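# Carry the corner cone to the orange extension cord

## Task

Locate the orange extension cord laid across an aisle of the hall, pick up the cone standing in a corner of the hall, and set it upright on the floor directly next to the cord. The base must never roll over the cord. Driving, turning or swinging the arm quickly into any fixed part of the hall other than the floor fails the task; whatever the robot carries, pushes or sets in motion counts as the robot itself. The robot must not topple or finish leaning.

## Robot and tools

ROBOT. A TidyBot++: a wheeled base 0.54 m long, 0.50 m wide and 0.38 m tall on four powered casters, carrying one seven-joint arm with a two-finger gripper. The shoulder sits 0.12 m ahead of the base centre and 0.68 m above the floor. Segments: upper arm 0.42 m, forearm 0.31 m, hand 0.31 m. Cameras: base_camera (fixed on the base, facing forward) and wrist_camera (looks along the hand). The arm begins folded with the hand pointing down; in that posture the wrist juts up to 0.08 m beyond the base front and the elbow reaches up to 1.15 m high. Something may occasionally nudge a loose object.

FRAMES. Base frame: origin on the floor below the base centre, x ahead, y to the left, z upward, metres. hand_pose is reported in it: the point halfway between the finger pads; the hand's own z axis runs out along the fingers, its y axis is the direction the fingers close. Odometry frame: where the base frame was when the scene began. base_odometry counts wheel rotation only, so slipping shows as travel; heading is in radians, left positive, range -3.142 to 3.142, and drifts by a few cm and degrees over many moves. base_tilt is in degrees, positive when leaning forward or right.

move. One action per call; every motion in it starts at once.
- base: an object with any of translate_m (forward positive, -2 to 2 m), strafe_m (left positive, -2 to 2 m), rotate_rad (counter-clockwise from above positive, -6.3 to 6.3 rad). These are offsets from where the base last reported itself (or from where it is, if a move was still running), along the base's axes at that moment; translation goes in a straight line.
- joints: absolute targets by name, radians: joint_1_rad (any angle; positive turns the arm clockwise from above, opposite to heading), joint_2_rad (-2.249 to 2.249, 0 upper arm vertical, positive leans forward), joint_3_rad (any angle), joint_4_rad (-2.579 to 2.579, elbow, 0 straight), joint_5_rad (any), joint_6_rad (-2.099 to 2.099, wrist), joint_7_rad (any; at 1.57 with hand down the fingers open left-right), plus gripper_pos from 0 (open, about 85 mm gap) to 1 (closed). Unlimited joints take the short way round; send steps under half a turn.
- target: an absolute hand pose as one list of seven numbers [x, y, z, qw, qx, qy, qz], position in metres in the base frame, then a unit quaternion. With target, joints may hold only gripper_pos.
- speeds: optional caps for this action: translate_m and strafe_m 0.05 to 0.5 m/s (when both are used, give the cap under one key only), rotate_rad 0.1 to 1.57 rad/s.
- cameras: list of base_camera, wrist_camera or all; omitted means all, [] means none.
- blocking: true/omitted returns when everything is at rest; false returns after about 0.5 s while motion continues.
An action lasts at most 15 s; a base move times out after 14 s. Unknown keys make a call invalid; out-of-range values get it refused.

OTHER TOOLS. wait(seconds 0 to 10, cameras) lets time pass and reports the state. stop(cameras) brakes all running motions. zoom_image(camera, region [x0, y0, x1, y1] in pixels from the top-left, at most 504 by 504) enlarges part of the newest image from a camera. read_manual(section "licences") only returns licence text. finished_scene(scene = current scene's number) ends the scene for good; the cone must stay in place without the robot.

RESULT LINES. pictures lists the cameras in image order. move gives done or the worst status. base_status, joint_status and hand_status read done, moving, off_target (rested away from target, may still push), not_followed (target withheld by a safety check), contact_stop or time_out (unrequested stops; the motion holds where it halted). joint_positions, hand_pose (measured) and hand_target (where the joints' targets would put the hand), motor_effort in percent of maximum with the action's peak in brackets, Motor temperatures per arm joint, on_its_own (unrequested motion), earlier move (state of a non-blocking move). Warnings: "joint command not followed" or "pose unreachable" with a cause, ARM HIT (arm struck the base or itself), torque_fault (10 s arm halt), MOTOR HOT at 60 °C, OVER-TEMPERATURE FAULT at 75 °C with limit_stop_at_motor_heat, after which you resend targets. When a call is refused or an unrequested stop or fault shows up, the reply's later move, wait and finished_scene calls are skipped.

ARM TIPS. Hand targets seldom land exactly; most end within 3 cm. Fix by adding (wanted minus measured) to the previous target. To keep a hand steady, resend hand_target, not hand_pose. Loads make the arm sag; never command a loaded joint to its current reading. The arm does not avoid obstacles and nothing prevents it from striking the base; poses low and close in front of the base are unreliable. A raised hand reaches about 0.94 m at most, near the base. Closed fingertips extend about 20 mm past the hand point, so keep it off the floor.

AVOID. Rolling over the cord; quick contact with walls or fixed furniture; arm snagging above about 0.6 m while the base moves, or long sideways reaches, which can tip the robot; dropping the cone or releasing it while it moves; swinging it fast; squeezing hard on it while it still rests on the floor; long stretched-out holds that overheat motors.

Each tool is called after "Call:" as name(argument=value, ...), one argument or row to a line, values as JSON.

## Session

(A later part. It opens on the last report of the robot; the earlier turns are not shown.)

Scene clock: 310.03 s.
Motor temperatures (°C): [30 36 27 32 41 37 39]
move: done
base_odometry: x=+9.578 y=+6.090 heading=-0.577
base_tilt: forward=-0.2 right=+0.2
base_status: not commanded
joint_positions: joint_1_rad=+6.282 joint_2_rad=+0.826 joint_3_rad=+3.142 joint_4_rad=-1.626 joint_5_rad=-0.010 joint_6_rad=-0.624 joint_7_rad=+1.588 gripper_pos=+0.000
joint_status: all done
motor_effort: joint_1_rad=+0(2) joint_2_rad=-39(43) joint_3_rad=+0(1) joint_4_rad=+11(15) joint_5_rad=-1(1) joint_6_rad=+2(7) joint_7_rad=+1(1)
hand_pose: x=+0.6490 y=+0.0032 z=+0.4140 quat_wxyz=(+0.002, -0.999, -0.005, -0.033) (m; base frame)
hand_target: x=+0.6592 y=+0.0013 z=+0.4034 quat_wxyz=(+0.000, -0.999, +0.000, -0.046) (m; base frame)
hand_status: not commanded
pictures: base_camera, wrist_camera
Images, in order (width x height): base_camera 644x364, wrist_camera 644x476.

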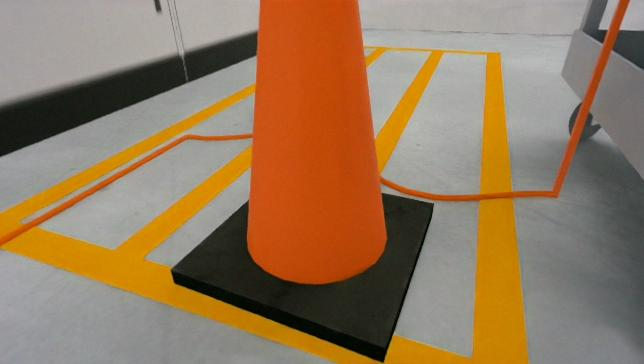

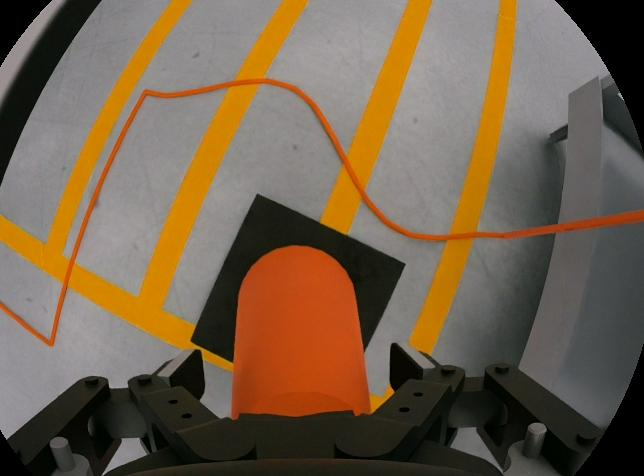

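Call:
move(
  joints={"joint_1_rad": 0.0, "joint_2_rad": 0.60, "joint_3_rad": 3.1416, "joint_4_rad": -1.64, "joint_5_rad": 0.0, "joint_6_rad": -0.88, "joint_7_rad": 1.571, "gripper_pos": 0.0},
  cameras=["wrist_camera"],
)

Call:
move(
  joints={"joint_1_rad": 0.0, "joint_2_rad": 0.2, "joint_3_rad": 3.1416, "joint_4_rad": -1.60, "joint_5_rad": 0.0, "joint_6_rad": -1.2, "joint_7_rad": 1.571, "gripper_pos": 0.0},
  base={"translate_m": -0.25},
  cameras=["wrist_camera", "base_camera"],
)

Scene clock: 313.60 s.
Motor temperatures (°C): [30 36 27 32 41 37 39]
move: done
base_odometry: x=+9.578 y=+6.090 heading=-0.577
base_tilt: forward=-0.2 right=+0.2
base_status: not commanded
joint_positions: joint_1_rad=+6.282 joint_2_rad=+0.584 joint_3_rad=+3.142 joint_4_rad=-1.631 joint_5_rad=-0.010 joint_6_rad=-0.824 joint_7_rad=+1.588 gripper_pos=+0.000
joint_status: all done
motor_effort: joint_1_rad=+0(2) joint_2_rad=-35(42) joint_3_rad=+0(1) joint_4_rad=+14(14) joint_5_rad=+0(2) joint_6_rad=+2(3) joint_7_rad=+0(2)
hand_pose: x=+0.6342 y=+0.0037 z=+0.5342 quat_wxyz=(+0.003, -0.999, -0.006, -0.051) (m; base frame)
hand_target: x=+0.6099 y=+0.0013 z=+0.5228 quat_wxyz=(+0.000, -1.000, +0.000, -0.011) (m; base frame)
hand_status: not commanded
pictures: wrist_camera
Images, in order (width x height): wrist_camera 644x476.

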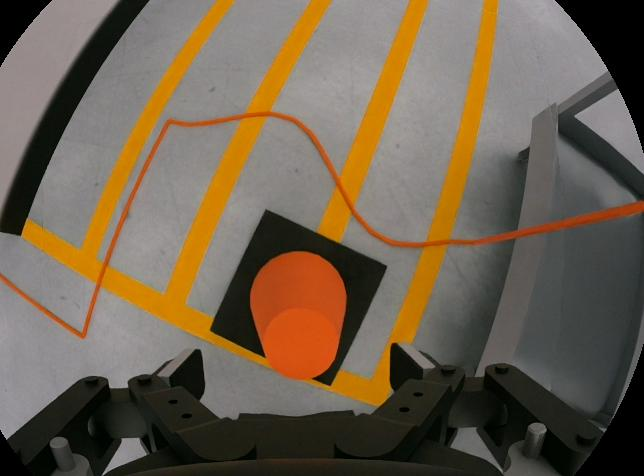

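Scene clock: 315.30 s.
Motor temperatures (°C): [30 36 27 32 41 37 39]
move: done
base_odometry: x=+9.368 y=+6.226 heading=-0.577
base_tilt: forward=-0.2 right=+0.2
base_status: done
joint_positions: joint_1_rad=+6.282 joint_2_rad=+0.184 joint_3_rad=+3.142 joint_4_rad=-1.615 joint_5_rad=-0.010 joint_6_rad=-1.144 joint_7_rad=+1.588 gripper_pos=+0.000
joint_status: all done
motor_effort: joint_1_rad=+0(4) joint_2_rad=-24(39) joint_3_rad=+1(2) joint_4_rad=+16(18) joint_5_rad=-1(1) joint_6_rad=+3(5) joint_7_rad=+0(2)
hand_pose: x=+0.5638 y=+0.0042 z=+0.7191 quat_wxyz=(+0.004, -0.995, -0.007, -0.099) (m; base frame)
hand_target: x=+0.5527 y=+0.0013 z=+0.7146 quat_wxyz=(+0.000, -0.997, +0.000, -0.071) (m; base frame)
hand_status: not commanded
pictures: base_camera, wrist_camera
Images, in order (width x height): base_camera 644x364, wrist_camera 644x476.

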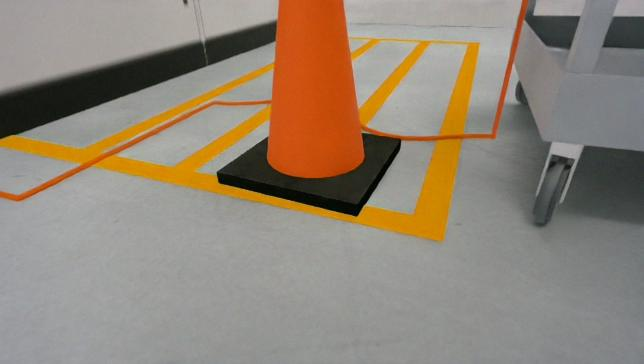

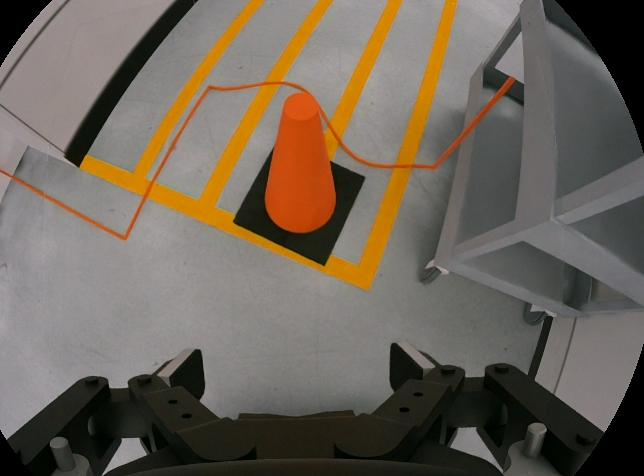

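Call:
finished_scene(
  scene=2,
)

The scene is finished: the task was done.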